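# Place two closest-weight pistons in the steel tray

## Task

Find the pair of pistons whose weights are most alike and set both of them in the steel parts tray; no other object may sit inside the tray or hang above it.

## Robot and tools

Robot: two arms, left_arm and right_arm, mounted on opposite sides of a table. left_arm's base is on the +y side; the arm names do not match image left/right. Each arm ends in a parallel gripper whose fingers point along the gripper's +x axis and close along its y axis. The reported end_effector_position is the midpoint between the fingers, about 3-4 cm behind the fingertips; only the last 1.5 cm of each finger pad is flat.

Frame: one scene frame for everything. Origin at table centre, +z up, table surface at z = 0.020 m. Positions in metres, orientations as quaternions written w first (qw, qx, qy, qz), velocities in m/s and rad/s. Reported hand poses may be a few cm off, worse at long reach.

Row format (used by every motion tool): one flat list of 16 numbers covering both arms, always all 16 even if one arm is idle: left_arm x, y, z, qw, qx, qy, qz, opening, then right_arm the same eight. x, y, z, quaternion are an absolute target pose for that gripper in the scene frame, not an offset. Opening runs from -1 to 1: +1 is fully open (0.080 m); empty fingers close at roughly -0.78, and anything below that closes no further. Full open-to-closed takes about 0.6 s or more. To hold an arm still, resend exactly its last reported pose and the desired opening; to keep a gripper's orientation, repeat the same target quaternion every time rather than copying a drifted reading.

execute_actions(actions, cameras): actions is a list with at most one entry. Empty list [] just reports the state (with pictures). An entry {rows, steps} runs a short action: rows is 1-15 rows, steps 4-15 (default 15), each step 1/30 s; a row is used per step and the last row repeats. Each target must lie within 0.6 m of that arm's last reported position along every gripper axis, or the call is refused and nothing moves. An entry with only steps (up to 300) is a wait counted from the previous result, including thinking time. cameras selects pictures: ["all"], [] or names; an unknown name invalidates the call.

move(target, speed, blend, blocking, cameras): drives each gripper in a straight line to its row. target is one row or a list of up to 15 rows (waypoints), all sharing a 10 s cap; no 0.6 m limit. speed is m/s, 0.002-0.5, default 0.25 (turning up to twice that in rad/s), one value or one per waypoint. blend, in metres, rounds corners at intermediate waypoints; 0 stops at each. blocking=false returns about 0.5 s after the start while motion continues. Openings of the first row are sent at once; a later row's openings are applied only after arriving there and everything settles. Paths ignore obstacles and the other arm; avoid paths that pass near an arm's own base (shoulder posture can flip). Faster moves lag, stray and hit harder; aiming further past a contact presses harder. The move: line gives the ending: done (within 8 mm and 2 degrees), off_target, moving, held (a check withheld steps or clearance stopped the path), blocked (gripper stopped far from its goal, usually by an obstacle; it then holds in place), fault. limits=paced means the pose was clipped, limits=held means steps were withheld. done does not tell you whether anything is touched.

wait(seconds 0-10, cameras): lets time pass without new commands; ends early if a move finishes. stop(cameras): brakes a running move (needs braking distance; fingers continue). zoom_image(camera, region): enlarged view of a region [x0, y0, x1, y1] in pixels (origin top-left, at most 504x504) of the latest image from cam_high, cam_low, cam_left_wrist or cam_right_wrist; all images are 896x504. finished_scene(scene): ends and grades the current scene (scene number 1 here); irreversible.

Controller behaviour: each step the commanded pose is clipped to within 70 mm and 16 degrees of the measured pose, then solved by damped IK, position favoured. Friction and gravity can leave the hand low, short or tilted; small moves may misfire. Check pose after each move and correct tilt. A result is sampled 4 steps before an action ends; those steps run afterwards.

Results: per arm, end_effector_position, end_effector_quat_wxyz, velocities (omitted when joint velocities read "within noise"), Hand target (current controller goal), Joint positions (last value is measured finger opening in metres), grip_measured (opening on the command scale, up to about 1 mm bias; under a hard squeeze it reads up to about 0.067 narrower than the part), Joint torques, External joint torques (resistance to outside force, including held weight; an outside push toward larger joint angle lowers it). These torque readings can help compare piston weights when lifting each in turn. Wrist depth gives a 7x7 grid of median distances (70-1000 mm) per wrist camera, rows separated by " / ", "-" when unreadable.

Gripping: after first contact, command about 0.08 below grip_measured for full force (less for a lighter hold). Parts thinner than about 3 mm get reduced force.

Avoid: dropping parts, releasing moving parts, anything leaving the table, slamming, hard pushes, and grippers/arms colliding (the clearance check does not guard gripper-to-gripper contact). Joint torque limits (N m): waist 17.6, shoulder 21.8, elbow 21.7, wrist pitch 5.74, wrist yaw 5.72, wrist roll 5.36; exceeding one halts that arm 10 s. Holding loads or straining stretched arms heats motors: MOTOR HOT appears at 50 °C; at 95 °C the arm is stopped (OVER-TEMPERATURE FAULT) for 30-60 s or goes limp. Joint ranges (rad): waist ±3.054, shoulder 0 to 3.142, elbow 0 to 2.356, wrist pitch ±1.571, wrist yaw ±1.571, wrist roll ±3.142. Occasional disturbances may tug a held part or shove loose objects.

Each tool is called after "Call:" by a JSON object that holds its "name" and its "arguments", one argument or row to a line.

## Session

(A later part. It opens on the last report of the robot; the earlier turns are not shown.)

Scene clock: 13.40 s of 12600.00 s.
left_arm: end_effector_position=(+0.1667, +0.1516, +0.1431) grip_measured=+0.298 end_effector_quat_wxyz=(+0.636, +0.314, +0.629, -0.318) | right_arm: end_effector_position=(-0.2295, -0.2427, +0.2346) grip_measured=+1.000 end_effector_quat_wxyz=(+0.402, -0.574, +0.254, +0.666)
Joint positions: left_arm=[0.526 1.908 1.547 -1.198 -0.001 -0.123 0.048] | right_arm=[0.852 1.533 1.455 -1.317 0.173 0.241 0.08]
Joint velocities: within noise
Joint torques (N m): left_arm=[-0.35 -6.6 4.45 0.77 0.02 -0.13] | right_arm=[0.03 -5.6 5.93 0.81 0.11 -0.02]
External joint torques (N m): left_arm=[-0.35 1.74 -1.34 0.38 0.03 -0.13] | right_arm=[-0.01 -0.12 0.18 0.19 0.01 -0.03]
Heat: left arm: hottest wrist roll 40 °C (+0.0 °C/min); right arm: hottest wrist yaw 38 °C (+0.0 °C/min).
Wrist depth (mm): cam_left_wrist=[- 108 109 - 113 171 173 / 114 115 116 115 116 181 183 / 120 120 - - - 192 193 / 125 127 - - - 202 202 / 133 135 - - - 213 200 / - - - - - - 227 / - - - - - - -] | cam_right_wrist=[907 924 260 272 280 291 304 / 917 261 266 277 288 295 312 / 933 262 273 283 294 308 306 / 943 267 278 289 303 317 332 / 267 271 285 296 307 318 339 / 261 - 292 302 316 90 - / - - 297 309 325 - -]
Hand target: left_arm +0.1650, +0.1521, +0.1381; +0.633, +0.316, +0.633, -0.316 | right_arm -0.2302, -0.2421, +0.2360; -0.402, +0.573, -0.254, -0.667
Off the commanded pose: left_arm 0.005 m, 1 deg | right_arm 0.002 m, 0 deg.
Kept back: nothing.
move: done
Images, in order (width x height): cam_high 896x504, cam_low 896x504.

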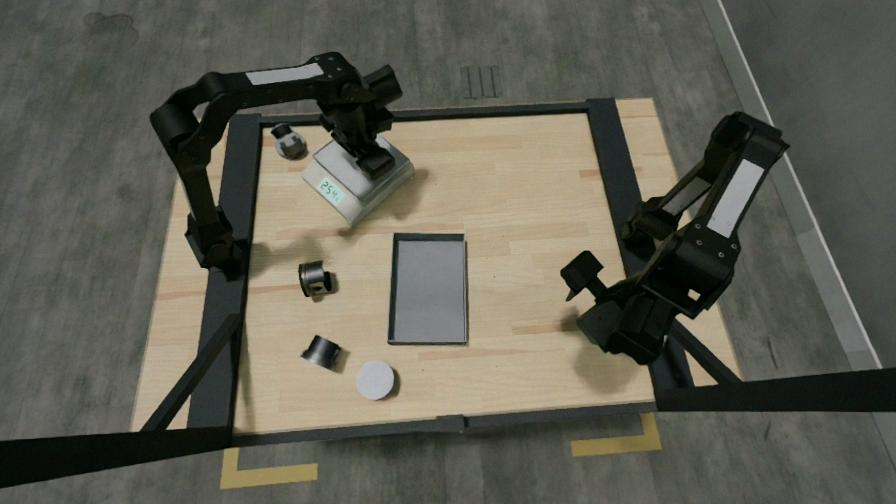

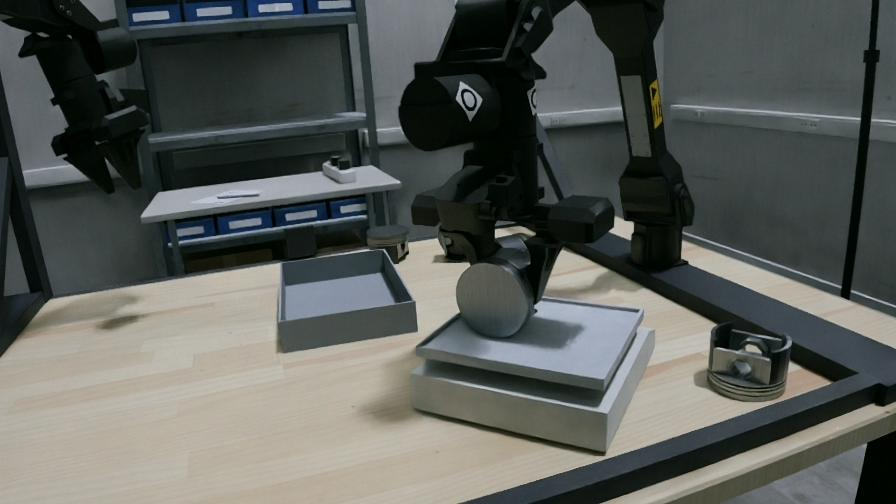

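Call:
{"name": "move", "arguments": {
  "target": [
    [0.165, 0.152, 0.138, 0.6325, 0.316, 0.6325, -0.316, 0.7, -0.2302, -0.2421, 0.2360, 0.402, -0.573, 0.254, 0.667, 1],
    [0.165, 0.152, 0.21, 0.6325, 0.316, 0.6325, -0.316, 0.7, -0.2302, -0.2421, 0.2360, 0.402, -0.573, 0.254, 0.667, 1]
  ],
  "cameras": ["cam_high","cam_low","cam_left_wrist"],
  "speed": [0.03,0.15]
}}

Call:
{"name": "zoom_image", "arguments": {
  "camera": "cam_high",
  "region": [310, 160, 360, 210]
}}

Scene clock: 15.23 s of 12600.00 s.
left_arm: end_effector_position=(+0.1652, +0.1542, +0.2108) grip_measured=+0.697 end_effector_quat_wxyz=(+0.633, +0.316, +0.632, -0.316) | right_arm: end_effector_position=(-0.2295, -0.2427, +0.2346) grip_measured=+1.000 end_effector_quat_wxyz=(+0.402, -0.574, +0.254, +0.666)
Joint positions: left_arm=[0.526 1.908 1.816 -1.476 -0.001 -0.123 0.066] | right_arm=[0.852 1.533 1.455 -1.317 0.173 0.241 0.08]
Joint velocities: within noise
Joint torques (N m): left_arm=[-0.34 -6.42 6.52 0.3 0.02 -0.13] | right_arm=[-0.11 -5.5 5.99 0.83 0.15 0.05]
External joint torques (N m): left_arm=[-0.35 1.92 0.77 -0.07 0.04 -0.13] | right_arm=[-0.13 -0.15 0.31 0.21 0.03 0.04]
Heat: left arm: hottest wrist roll 40 °C (+0.0 °C/min); right arm: hottest wrist yaw 38 °C (+0.0 °C/min).
Wrist depth (mm): cam_left_wrist=[208 168 170 172 227 233 234 / 234 177 176 137 185 247 246 / 245 186 129 118 197 260 255 / 257 201 197 128 268 274 279 / 246 263 211 215 213 291 296 / - - 304 307 310 - 311 / - - 323 329 336 - -] | cam_right_wrist=[909 921 261 272 282 289 303 / 922 261 266 278 288 296 314 / 936 263 272 283 295 309 306 / 940 268 278 289 301 316 331 / 266 272 285 297 305 316 340 / 261 - 291 304 316 90 - / - - 296 310 324 - -]
Hand target: left_arm +0.1650, +0.1520, +0.2100; +0.633, +0.316, +0.632, -0.316 | right_arm -0.2302, -0.2421, +0.2360; -0.402, +0.573, -0.254, -0.667
Off the commanded pose: left_arm 0.002 m, 0 deg | right_arm 0.002 m, 0 deg.
Kept back: nothing.
move: done
Images, in order (width x height): cam_high 896x504, cam_low 896x504, cam_left_wrist 896x504.

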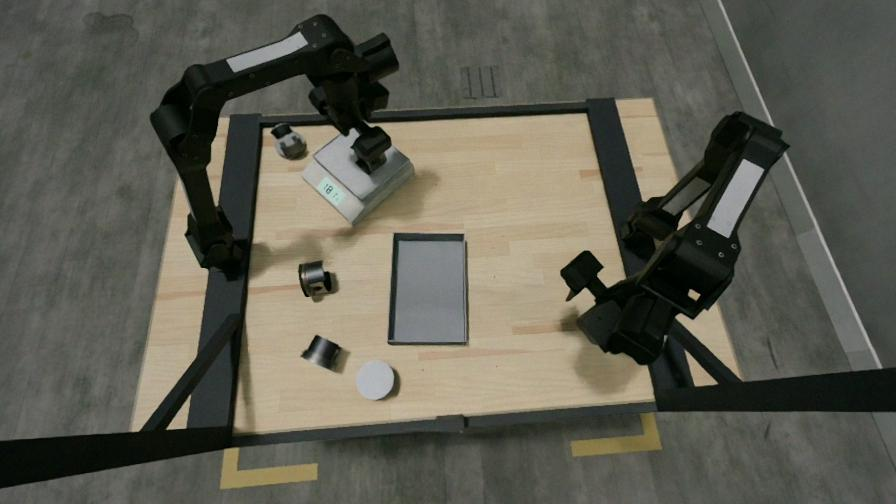

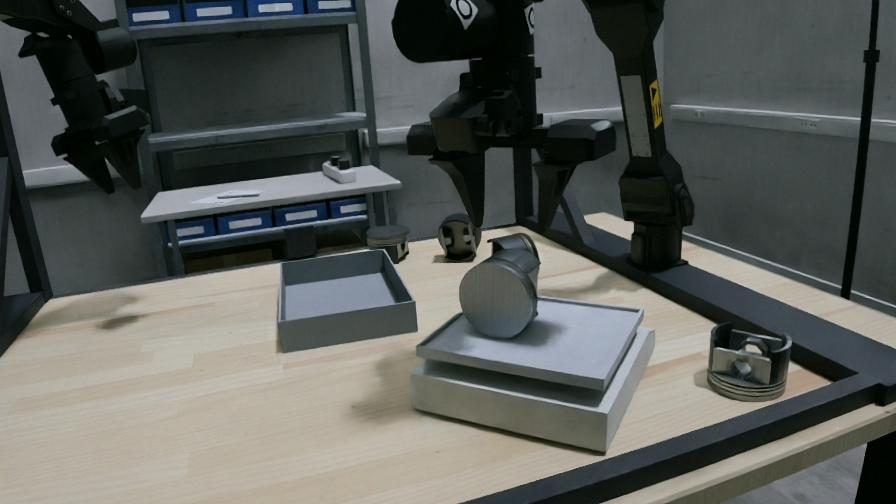

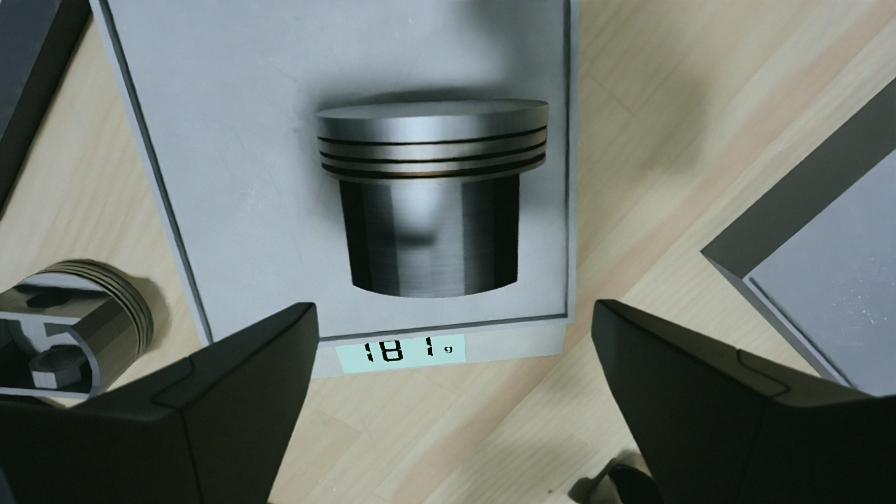

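Scaled by 10.080.

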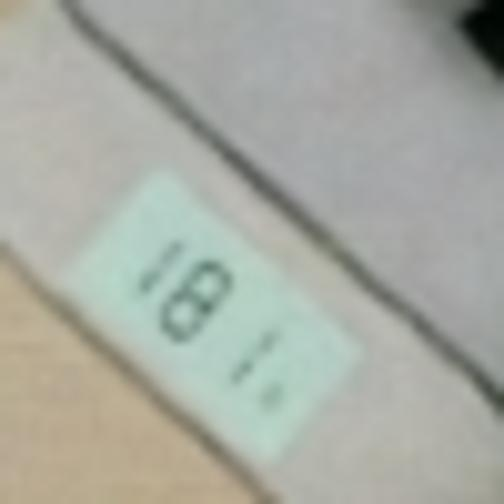

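Call:
{"name": "move", "arguments": {
  "target": [0.27, 0.335, 0.22, 0.6965, 0.1228, 0.6965, -0.1228, 1, -0.2302, -0.2421, 0.2360, 0.402, -0.573, 0.254, 0.667, 1],
  "cameras": ["cam_high","cam_left_wrist"],
  "speed": [0.25]
}}

Call:
{"name": "zoom_image", "arguments": {
  "camera": "cam_high",
  "region": [310, 160, 360, 210]
}}

Scene clock: 17.13 s of 12600.00 s.
left_arm: end_effector_position=(+0.2697, +0.3348, +0.2184) grip_measured=+1.000 end_effector_quat_wxyz=(+0.695, +0.122, +0.698, -0.121) | right_arm: end_effector_position=(-0.2295, -0.2427, +0.2346) grip_measured=+1.000 end_effector_quat_wxyz=(+0.402, -0.574, +0.254, +0.666)
Joint positions: left_arm=[1.146 1.728 1.62 -1.467 -0.001 -0.084 0.08] | right_arm=[0.852 1.533 1.455 -1.317 0.173 0.241 0.08]
Joint velocities: within noise
Joint torques (N m): left_arm=[0.12 -6.33 5.94 0.28 0.02 0.15] | right_arm=[-0.05 -5.51 5.91 0.81 0.15 0.01]
External joint torques (N m): left_arm=[0.12 0.62 0.2 -0.07 0.03 0.15] | right_arm=[-0.04 -0.09 0.22 0.2 0.03 0]
Heat: left arm: hottest wrist roll 40 °C (+0.0 °C/min); right arm: hottest wrist yaw 38 °C (+0.0 °C/min).
Wrist depth (mm): cam_left_wrist=[925 228 218 237 239 228 185 / 225 226 244 245 253 201 196 / 253 238 253 246 264 207 205 / 269 254 271 278 252 219 216 / 287 265 274 296 271 229 237 / - - 293 318 323 87 - / - - 315 337 350 - -] | cam_right_wrist=[920 939 261 271 281 290 303 / 923 261 266 276 289 296 313 / 932 262 271 281 296 306 307 / 948 268 277 289 302 315 332 / 265 272 284 295 307 317 338 / 261 - 291 303 315 90 - / - - 298 310 324 - -]
Hand target: left_arm +0.2700, +0.3350, +0.2200; +0.696, +0.123, +0.696, -0.123 | right_arm -0.2302, -0.2421, +0.2360; -0.402, +0.573, -0.254, -0.667
Off the commanded pose: left_arm 0.002 m, 0 deg | right_arm 0.002 m, 0 deg.
Kept back: nothing.
move: done
Images, in order (width x height): cam_high 896x504, cam_left_wrist 896x504.

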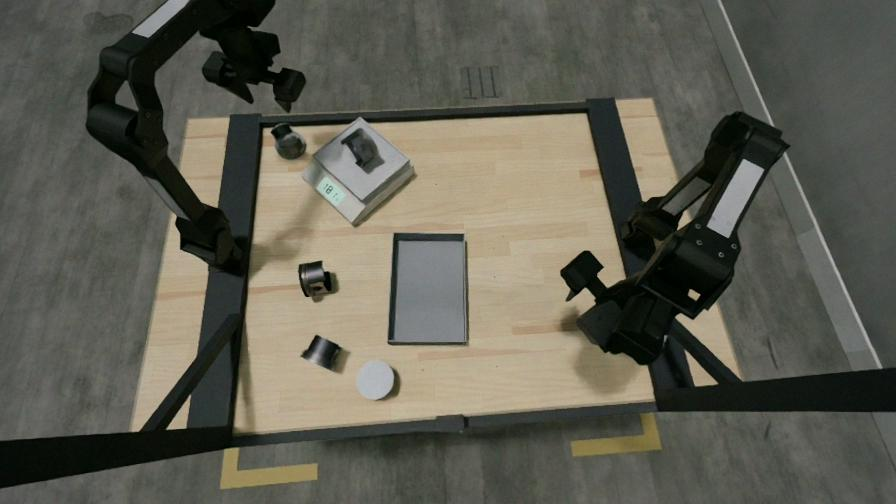

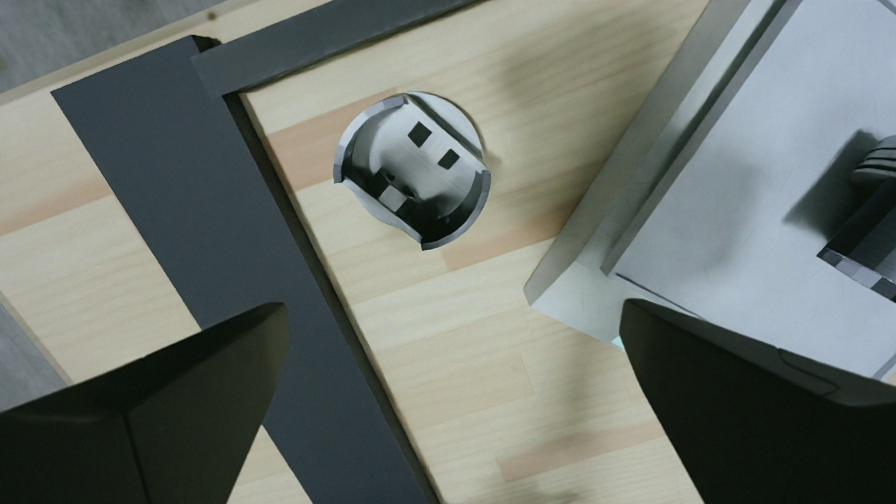

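Scaled by 10.080.

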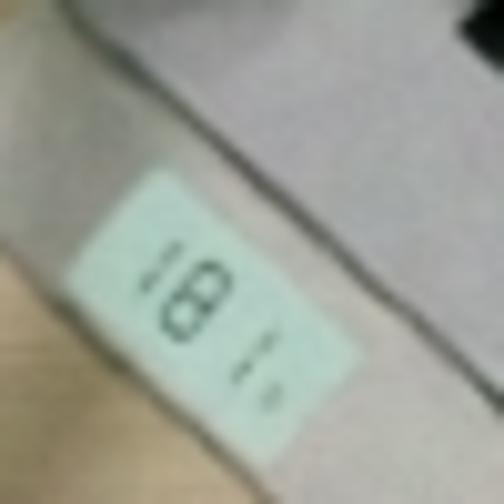

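Call:
{"name": "move", "arguments": {
  "target": [0.2745, 0.349, 0.17, 0.6846, -0.177, 0.6846, 0.177, 1, -0.2302, -0.2421, 0.2360, 0.402, -0.573, 0.254, 0.667, 1],
  "cameras": ["cam_low","cam_left_wrist"],
  "speed": [0.25]
}}

Scene clock: 19.77 s of 12600.00 s.
left_arm: end_effector_position=(+0.2765, +0.3471, +0.1702) grip_measured=+1.000 end_effector_quat_wxyz=(-0.686, +0.174, -0.685, -0.174) | right_arm: end_effector_position=(-0.2295, -0.2427, +0.2346) grip_measured=+1.000 end_effector_quat_wxyz=(+0.402, -0.574, +0.254, +0.666)
Joint positions: left_arm=[1.191 1.722 1.422 -1.27 -0.001 -0.883 0.08] | right_arm=[0.852 1.533 1.455 -1.317 0.173 0.241 0.08]
Joint velocities: within noise
Joint torques (N m): left_arm=[0.28 -7.14 4.33 0.45 -0.01 -0.14] | right_arm=[0.08 -5.46 5.92 0.83 0.14 0.01]
External joint torques (N m): left_arm=[0.29 -0.24 -1.4 0.12 0.03 -0.14] | right_arm=[0.09 -0.03 0.19 0.21 0.02 0]
Heat: left arm: hottest wrist roll 40 °C (+0.0 °C/min); right arm: hottest wrist yaw 38 °C (+0.0 °C/min).
Wrist depth (mm): cam_left_wrist=[174 172 177 192 178 892 919 / 183 181 198 200 203 192 955 / 191 190 213 194 214 218 214 / 200 202 225 204 227 232 232 / 212 212 237 242 240 239 242 / - - 257 240 217 87 - / - - 275 246 199 - -] | cam_right_wrist=[916 925 260 272 281 290 301 / 923 260 265 277 288 295 313 / 929 262 272 284 295 307 305 / 931 267 278 289 302 316 331 / 265 271 284 296 306 319 341 / 261 - 293 303 315 90 - / - - 298 310 323 - -]
Hand target: left_arm +0.2746, +0.3490, +0.1700; +0.685, -0.177, +0.685, +0.177 | right_arm -0.2302, -0.2421, +0.2360; -0.402, +0.573, -0.254, -0.667
Off the commanded pose: left_arm 0.003 m, 0 deg | right_arm 0.002 m, 0 deg.
Kept back: nothing.
move: done
Images, in order (width x height): cam_low 896x504, cam_left_wrist 896x504.

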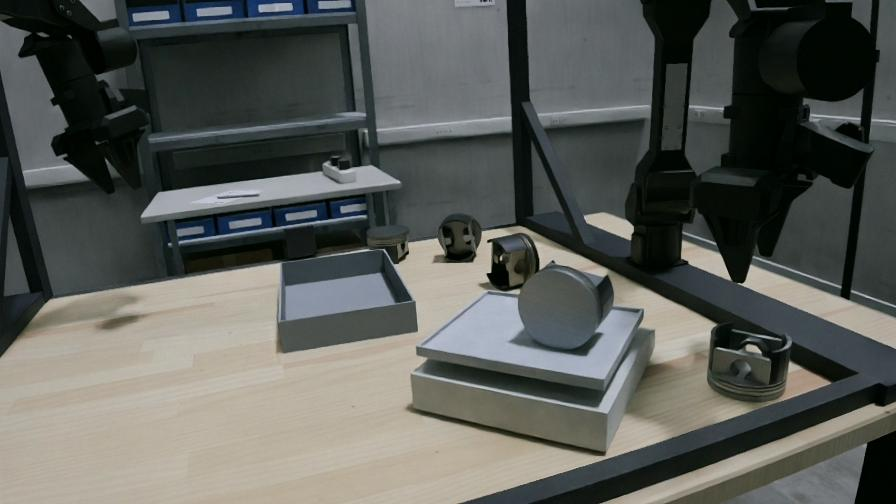

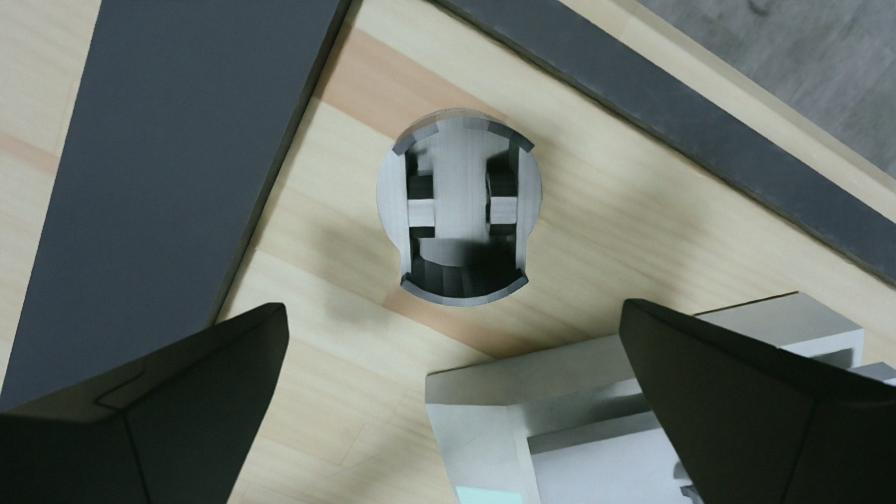

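Call:
{"name": "move", "arguments": {
  "target": [
    [0.277, 0.345, 0.084, 0.6846, -0.177, 0.6846, 0.177, 1, -0.2302, -0.2421, 0.2360, 0.402, -0.573, 0.254, 0.667, 1]
  ],
  "cameras": ["cam_low","cam_left_wrist"],
  "speed": [0.12]
}}

Scene clock: 21.13 s of 12600.00 s.
left_arm: end_effector_position=(+0.2802, +0.3452, +0.0890) grip_measured=+1.000 end_effector_quat_wxyz=(-0.689, +0.180, -0.680, -0.174) | right_arm: end_effector_position=(-0.2295, -0.2427, +0.2346) grip_measured=+1.000 end_effector_quat_wxyz=(+0.402, -0.574, +0.254, +0.666)
Joint positions: left_arm=[1.19 1.792 1.174 -0.937 -0.001 -0.892 0.08] | right_arm=[0.852 1.533 1.455 -1.317 0.173 0.241 0.08]
Joint velocities: within noise
Joint torques (N m): left_arm=[-0.41 -5.25 4.1 0.49 -0.01 -0.13] | right_arm=[-0.09 -5.47 5.88 0.79 0.14 0.02]
External joint torques (N m): left_arm=[-0.41 1.89 -1.33 0.13 0.03 -0.14] | right_arm=[-0.09 -0.08 0.19 0.18 0.03 0.01]
Heat: left arm: hottest wrist roll 40 °C (+0.0 °C/min); right arm: hottest wrist yaw 38 °C (+0.0 °C/min).
Wrist depth (mm): cam_left_wrist=[- 100 118 119 106 104 839 / 104 106 124 125 127 116 127 / 107 128 130 106 133 136 115 / 115 136 136 120 139 144 146 / - 141 143 126 109 150 155 / - - 155 131 134 87 - / - - 167 170 168 - -] | cam_right_wrist=[898 933 262 271 282 290 304 / 926 261 267 277 288 295 312 / 928 261 272 282 294 309 305 / 942 268 276 290 301 315 333 / 265 272 285 298 308 318 337 / 261 - 292 304 316 90 - / - - 296 311 325 - -]
Hand target: left_arm +0.2770, +0.3451, +0.0841; +0.685, -0.177, +0.685, +0.177 | right_arm -0.2302, -0.2421, +0.2360; -0.402, +0.573, -0.254, -0.667
Off the commanded pose: left_arm 0.006 m, 1 deg | right_arm 0.002 m, 0 deg.
Kept back: nothing.
move: done
Images, in order (width x height): cam_low 896x504, cam_left_wrist 896x504.

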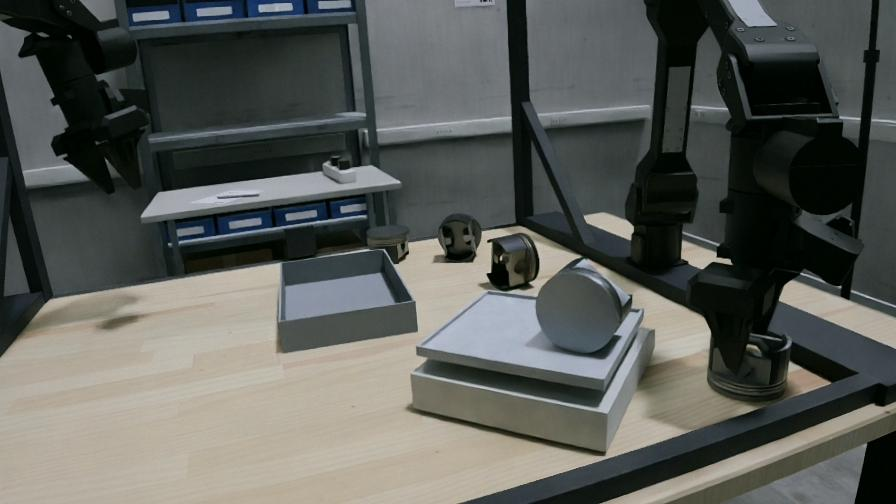

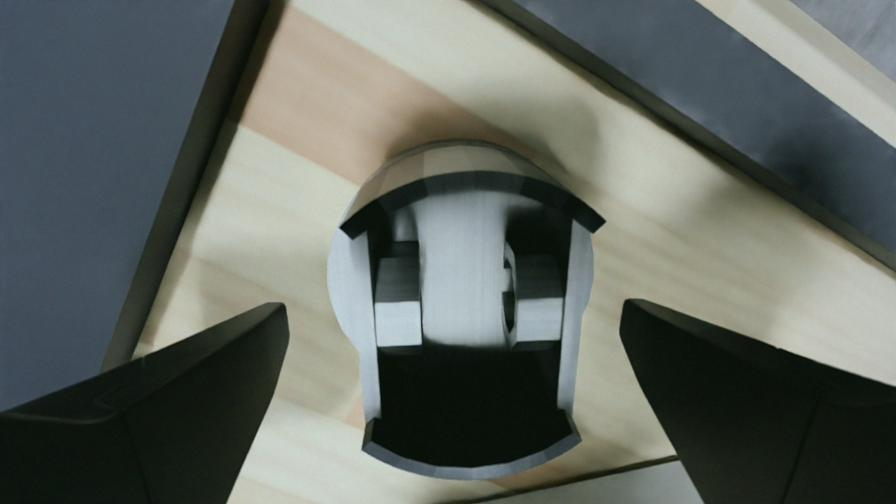

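Call:
{"name": "move", "arguments": {
  "target": [
    [0.277, 0.345, 0.084, 0.6846, -0.177, 0.6846, 0.177, 0.1, -0.2302, -0.2421, 0.2360, 0.402, -0.573, 0.254, 0.667, 1]
  ],
  "cameras": ["cam_high","cam_low","cam_left_wrist"],
  "speed": [0.12]
}}

Call:
{"name": "zoom_image", "arguments": {
  "camera": "cam_high",
  "region": [300, 100, 430, 240]
}}

Scene clock: 22.10 s of 12600.00 s.
left_arm: end_effector_position=(+0.2804, +0.3448, +0.0890) grip_measured=+0.294 end_effector_quat_wxyz=(-0.690, +0.181, -0.680, -0.173) | right_arm: end_effector_position=(-0.2295, -0.2427, +0.2346) grip_measured=+1.000 end_effector_quat_wxyz=(+0.402, -0.574, +0.254, +0.666)
Joint positions: left_arm=[1.189 1.792 1.174 -0.935 0 -0.893 0.048] | right_arm=[0.852 1.533 1.455 -1.317 0.173 0.241 0.08]
Joint velocities: within noise
Joint torques (N m): left_arm=[-0.37 -5.21 4.12 0.43 -0.06 -0.13] | right_arm=[0.04 -5.59 5.93 0.86 0.13 0.03]
External joint torques (N m): left_arm=[-0.38 1.97 -1.34 0.06 -0.02 -0.13] | right_arm=[0.02 -0.2 0.27 0.25 0.02 0.02]
Heat: left arm: hottest wrist roll 40 °C (+0.0 °C/min); right arm: hottest wrist yaw 38 °C (+0.0 °C/min).
Wrist depth (mm): cam_left_wrist=[- 100 118 120 104 106 845 / 104 106 124 126 128 112 128 / 107 128 130 105 133 136 115 / 114 136 135 120 139 144 146 / - 143 104 127 106 153 156 / - - 109 133 110 - 163 / - - 170 171 107 - -] | cam_right_wrist=[894 918 260 271 281 290 303 / 918 261 265 276 289 295 312 / 935 261 272 282 296 307 307 / 959 267 277 288 301 315 330 / 266 270 284 296 307 319 341 / 260 - 291 304 315 90 - / - - 297 312 323 - -]
Hand target: left_arm +0.2770, +0.3451, +0.0841; +0.685, -0.177, +0.685, +0.177 | right_arm -0.2302, -0.2421, +0.2360; -0.402, +0.573, -0.254, -0.667
Off the commanded pose: left_arm 0.006 m, 1 deg | right_arm 0.002 m, 0 deg.
Kept back: nothing.
move: done
Images, in order (width x height): cam_high 896x504, cam_low 896x504, cam_left_wrist 896x504.

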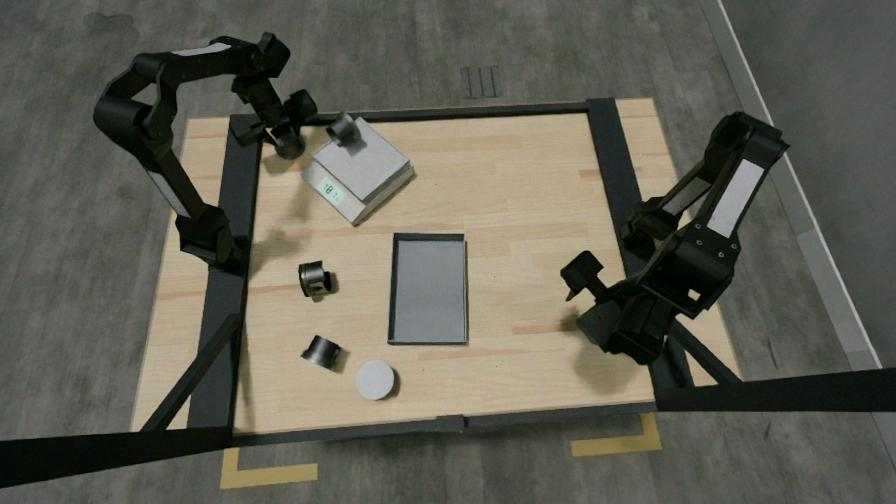

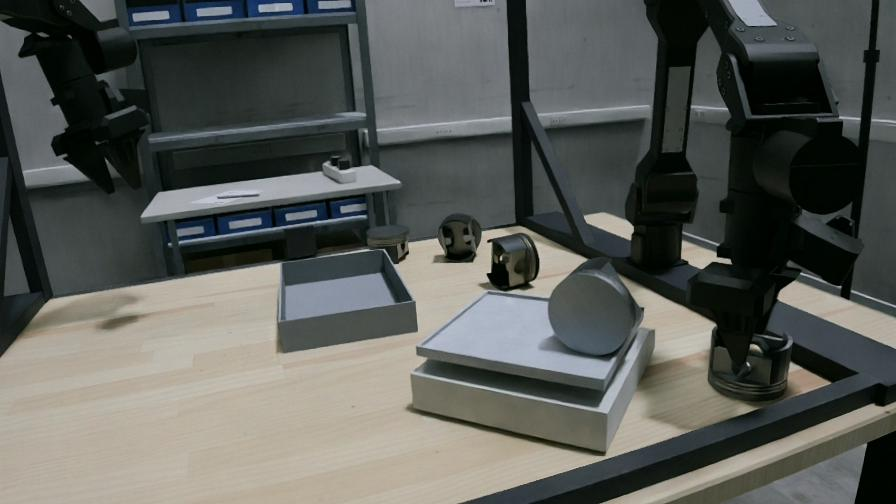

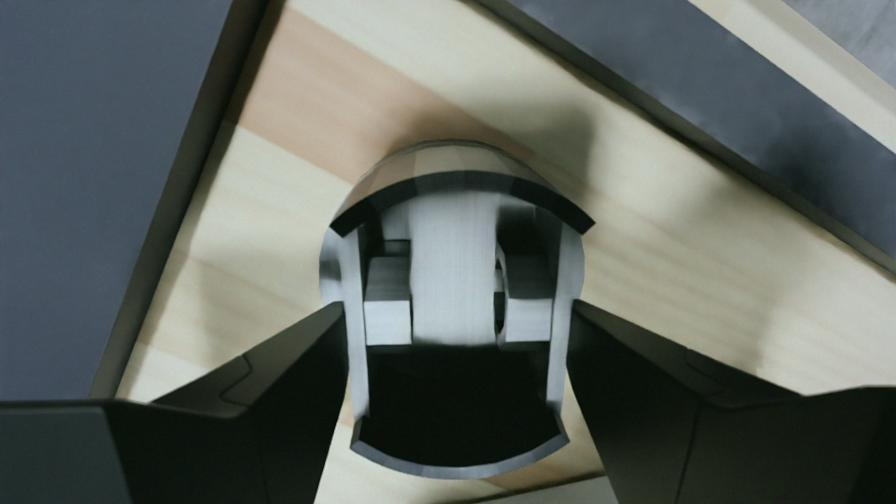

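Scaled by 3.600.

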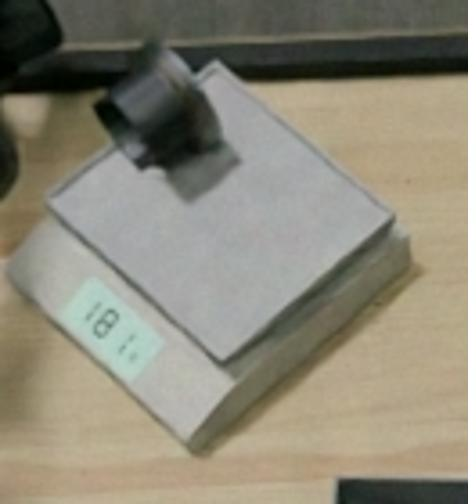

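Call:
{"name": "move", "arguments": {
  "target": [
    [0.277, 0.345, 0.19, 0.6846, -0.177, 0.6846, 0.177, 0.1, -0.2302, -0.2421, 0.2360, 0.402, -0.573, 0.254, 0.667, 1],
    [0.15, 0.27, 0.20, 0.6846, -0.177, 0.6846, 0.177, 0.1, -0.2302, -0.2421, 0.2360, 0.402, -0.573, 0.254, 0.667, 1],
    [0.157, 0.148, 0.19, 0.6846, -0.177, 0.6846, 0.177, 0.1, -0.2302, -0.2421, 0.2360, 0.402, -0.573, 0.254, 0.667, 1]
  ],
  "cameras": ["cam_high","cam_low","cam_left_wrist"],
  "speed": [0.15,0.2,0.2],
  "blend": [0.03,0.03,0]
}}

Call:
{"name": "zoom_image", "arguments": {
  "camera": "cam_high",
  "region": [300, 100, 430, 240]
}}

Scene clock: 25.40 s of 12600.00 s.
left_arm: end_effector_position=(+0.1559, +0.1505, +0.1892) grip_measured=+0.294 end_effector_quat_wxyz=(-0.684, +0.175, -0.686, -0.177) | right_arm: end_effector_position=(-0.2295, -0.2427, +0.2346) grip_measured=+1.000 end_effector_quat_wxyz=(+0.402, -0.574, +0.254, +0.666)
Joint positions: left_arm=[0.499 1.898 1.717 -1.393 0.001 -1.58 0.048] | right_arm=[0.852 1.533 1.455 -1.317 0.173 0.241 0.08]
Joint velocities: within noise
Joint torques (N m): left_arm=[-0.16 -6.55 7.02 0.21 -0.1 -0.14] | right_arm=[-0.12 -5.57 6 0.81 0.14 0.01]
External joint torques (N m): left_arm=[-0.12 1.65 1.28 -0.11 -0.05 -0.14] | right_arm=[-0.11 -0.11 0.29 0.2 0.02 0]
Heat: left arm: hottest wrist roll 40 °C (+0.0 °C/min); right arm: hottest shoulder 38 °C (+4.7 °C/min).
Wrist depth (mm): cam_left_wrist=[206 178 151 104 93 207 211 / 217 195 159 162 160 165 223 / 229 228 167 105 169 175 236 / 242 243 122 120 177 185 250 / 257 257 102 126 105 263 266 / 266 - 109 133 110 - 278 / - - 302 255 106 - -] | cam_right_wrist=[913 922 261 271 282 290 304 / 912 260 266 276 289 294 313 / 934 262 273 282 295 307 308 / 958 268 278 289 303 315 332 / 265 270 285 296 308 318 340 / 261 - 290 304 316 90 - / - - 298 311 323 - -]
Hand target: left_arm +0.1570, +0.1480, +0.1900; +0.685, -0.177, +0.685, +0.177 | right_arm -0.2302, -0.2421, +0.2360; -0.402, +0.573, -0.254, -0.667
Off the commanded pose: left_arm 0.003 m, 0 deg | right_arm 0.002 m, 0 deg.
Kept back: nothing.
move: done
Images, in order (width x height): cam_high 896x504, cam_low 896x504, cam_left_wrist 896x504.

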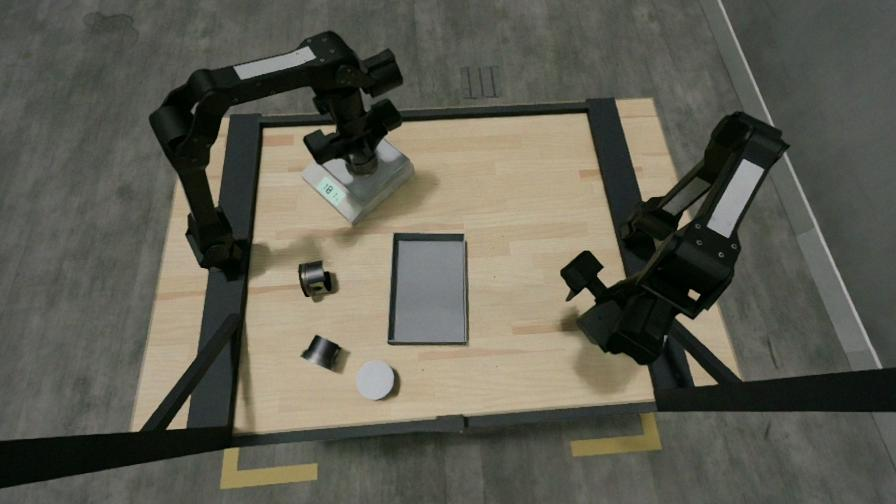

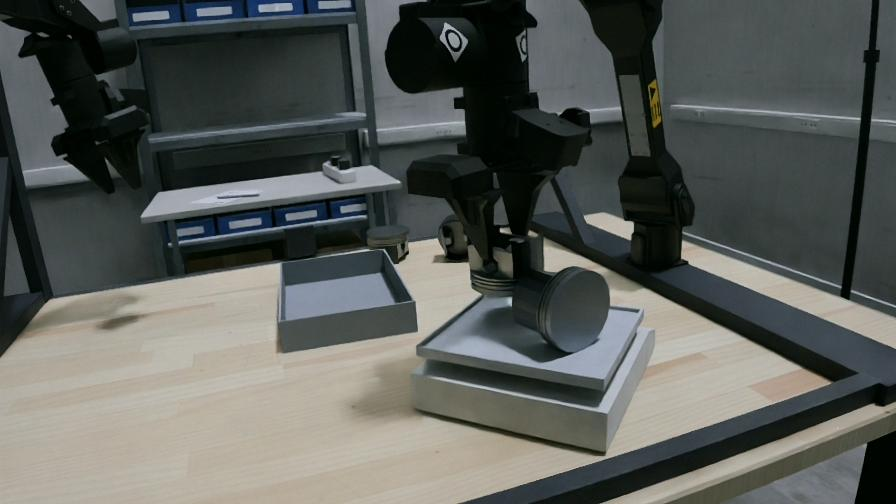

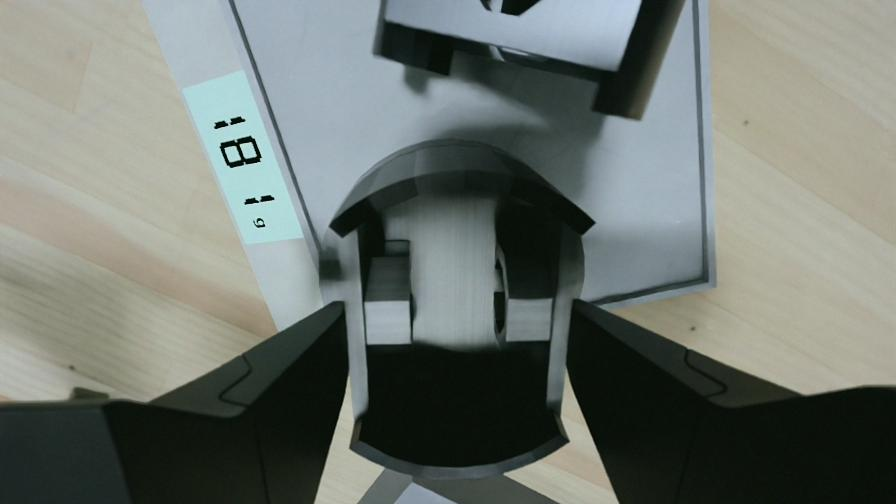

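Scaled by 3.600.

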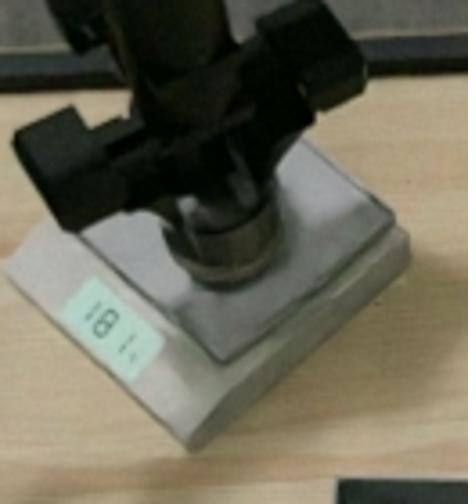

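Call:
{"name": "wait", "arguments": {
  "seconds": 1,
  "cameras": ["cam_low","cam_left_wrist"]
}}

Scene clock: 26.53 s of 12600.00 s.
left_arm: end_effector_position=(+0.1559, +0.1505, +0.1890) grip_measured=+0.294 end_effector_quat_wxyz=(-0.684, +0.175, -0.686, -0.177) | right_arm: end_effector_position=(-0.2295, -0.2427, +0.2346) grip_measured=+1.000 end_effector_quat_wxyz=(+0.402, -0.574, +0.254, +0.666)
Joint positions: left_arm=[0.499 1.899 1.717 -1.394 0.001 -1.581 0.048] | right_arm=[0.852 1.533 1.455 -1.317 0.173 0.241 0.08]
Joint velocities: within noise
Joint torques (N m): left_arm=[-0.16 -6.51 7.02 0.21 -0.1 -0.13] | right_arm=[0.06 -5.65 5.87 0.84 0.11 -0.03]
External joint torques (N m): left_arm=[-0.15 1.76 1.27 -0.09 -0.05 -0.13] | right_arm=[0.07 -0.24 0.19 0.23 0 -0.03]
Heat: left arm: hottest wrist roll 40 °C (+0.0 °C/min); right arm: hottest shoulder 38 °C (+4.5 °C/min).
Wrist depth (mm): cam_left_wrist=[206 178 151 151 98 98 211 / 217 196 159 161 159 165 222 / 229 227 166 105 168 174 234 / 242 243 122 120 175 185 248 / 258 256 102 126 105 263 265 / 268 - 109 133 110 - 279 / - - 299 255 106 - -] | cam_right_wrist=[904 927 261 271 281 289 304 / 919 260 266 277 290 295 312 / 938 261 272 283 295 308 307 / 937 267 279 290 302 313 332 / 265 271 284 295 306 316 340 / 261 - 292 304 314 90 - / - - 296 310 324 - -]
Hand target: left_arm +0.1570, +0.1480, +0.1900; +0.685, -0.177, +0.685, +0.177 | right_arm -0.2302, -0.2421, +0.2360; -0.402, +0.573, -0.254, -0.667
Off the commanded pose: left_arm 0.003 m, 0 deg | right_arm 0.002 m, 0 deg.
Steps of this call (1-34: nothing new was sent). Readings (end_effector_position of left_arm | right_arm):
1: (+0.1559, +0.1505, +0.1892) | (-0.2295, -0.2427, +0.2346)
2: (+0.1559, +0.1505, +0.1891) | (-0.2295, -0.2427, +0.2346)
4: (+0.1559, +0.1505, +0.1891) | (-0.2295, -0.2427, +0.2346)
8: (+0.1559, +0.1504, +0.1890) | (-0.2295, -0.2427, +0.2346)
34: the state above
Images, in order (width x height): cam_low 896x504, cam_left_wrist 896x504.

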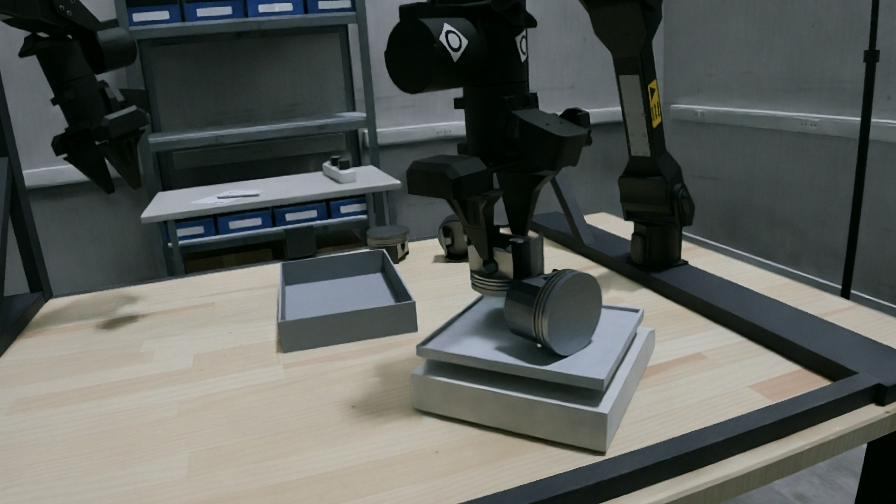

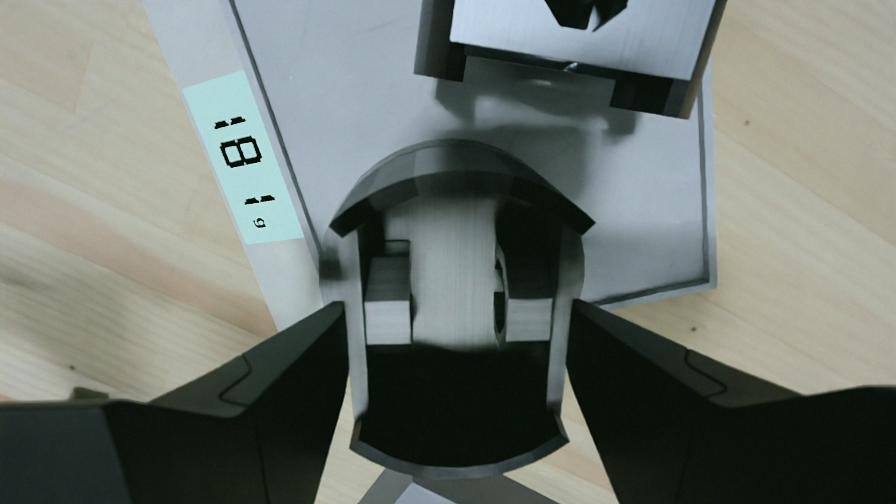

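Call:
{"name": "move", "arguments": {
  "target": [
    [0.158, 0.148, 0.150, 0.6846, -0.177, 0.6846, 0.177, 0.1, -0.2302, -0.2421, 0.2360, 0.402, -0.573, 0.254, 0.667, 1]
  ],
  "cameras": ["cam_high","cam_low","cam_left_wrist"],
  "speed": [0.08]
}}

Call:
{"name": "zoom_image", "arguments": {
  "camera": "cam_high",
  "region": [300, 100, 430, 240]
}}

Scene clock: 27.77 s of 12600.00 s.
left_arm: end_effector_position=(+0.1580, +0.1465, +0.1536) grip_measured=+0.294 end_effector_quat_wxyz=(-0.685, +0.180, -0.684, -0.172) | right_arm: end_effector_position=(-0.2295, -0.2427, +0.2346) grip_measured=+1.000 end_effector_quat_wxyz=(+0.402, -0.574, +0.254, +0.666)
Joint positions: left_arm=[0.499 1.905 1.585 -1.239 0.001 -1.581 0.048] | right_arm=[0.852 1.533 1.455 -1.317 0.173 0.241 0.08]
Joint velocities: within noise
Joint torques (N m): left_arm=[0.04 -6.82 4.67 0.4 -0.1 -0.05] | right_arm=[-0.13 -5.45 5.86 0.87 0.13 0]
External joint torques (N m): left_arm=[0.04 1.49 -1.1 0.07 -0.05 -0.05] | right_arm=[-0.14 -0.05 0.22 0.28 0.02 0]
Heat: left arm: hottest wrist roll 40 °C (+0.0 °C/min); right arm: hottest shoulder 38 °C (+4.3 °C/min).
Wrist depth (mm): cam_left_wrist=[146 117 119 - - - - / 181 127 125 127 127 114 191 / 191 157 131 105 133 135 201 / 203 198 136 120 115 141 213 / 214 213 103 127 105 151 228 / 224 - 109 133 110 - 239 / - - 254 248 107 - -] | cam_right_wrist=[901 912 261 271 281 289 304 / 928 261 266 278 288 295 313 / 935 262 273 283 295 308 306 / 948 268 277 290 303 314 331 / 266 272 285 296 308 318 340 / 261 - 291 303 314 90 - / - - 296 311 324 - -]
Hand target: left_arm +0.1579, +0.1480, +0.1500; +0.685, -0.177, +0.685, +0.177 | right_arm -0.2302, -0.2421, +0.2360; -0.402, +0.573, -0.254, -0.667
Off the commanded pose: left_arm 0.004 m, 1 deg | right_arm 0.002 m, 0 deg.
Kept back: nothing.
move: done
Images, in order (width x height): cam_high 896x504, cam_low 896x504, cam_left_wrist 896x504.

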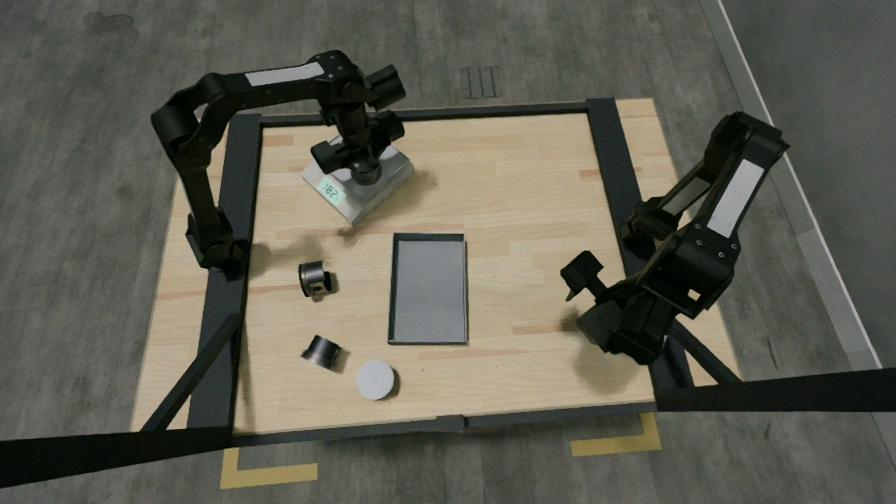

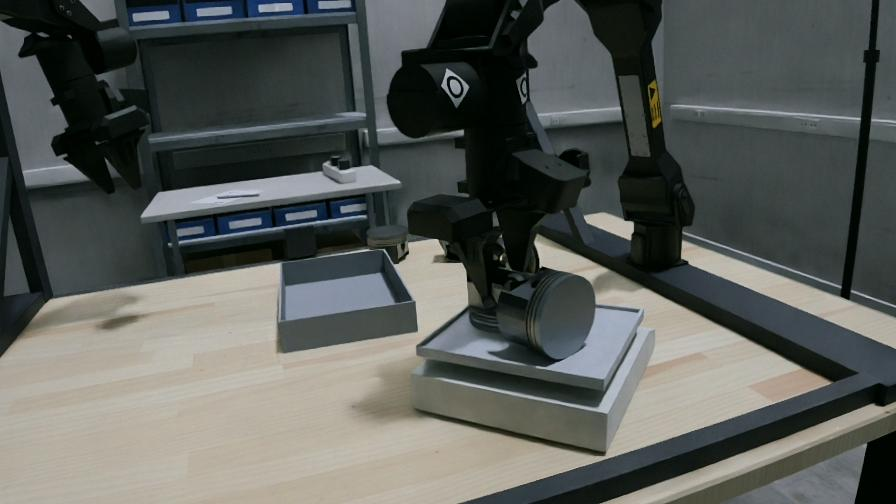

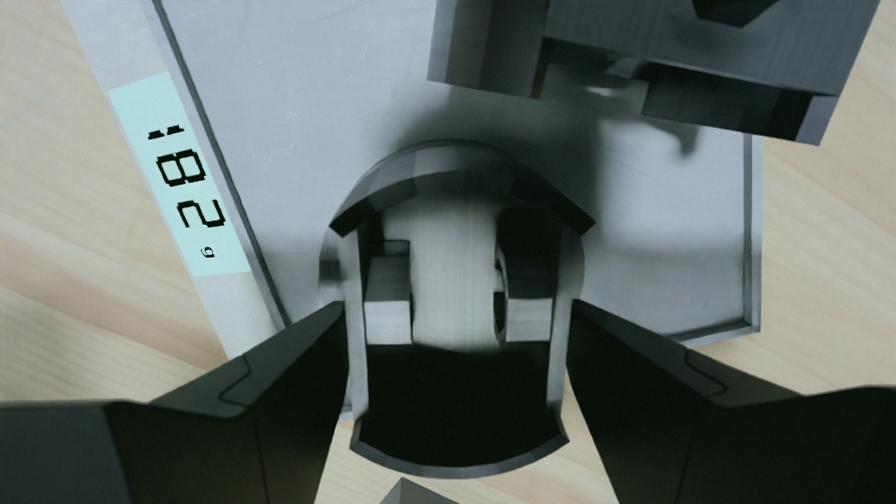

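Scaled by 3.600.

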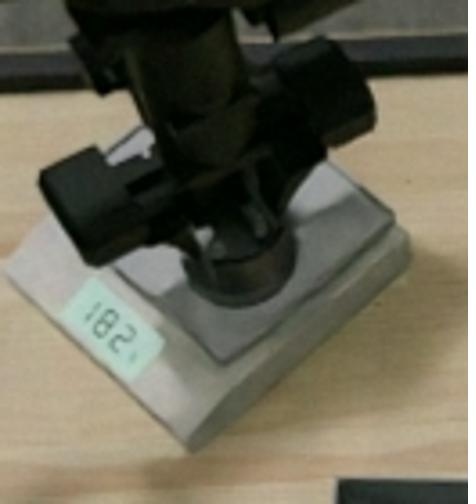

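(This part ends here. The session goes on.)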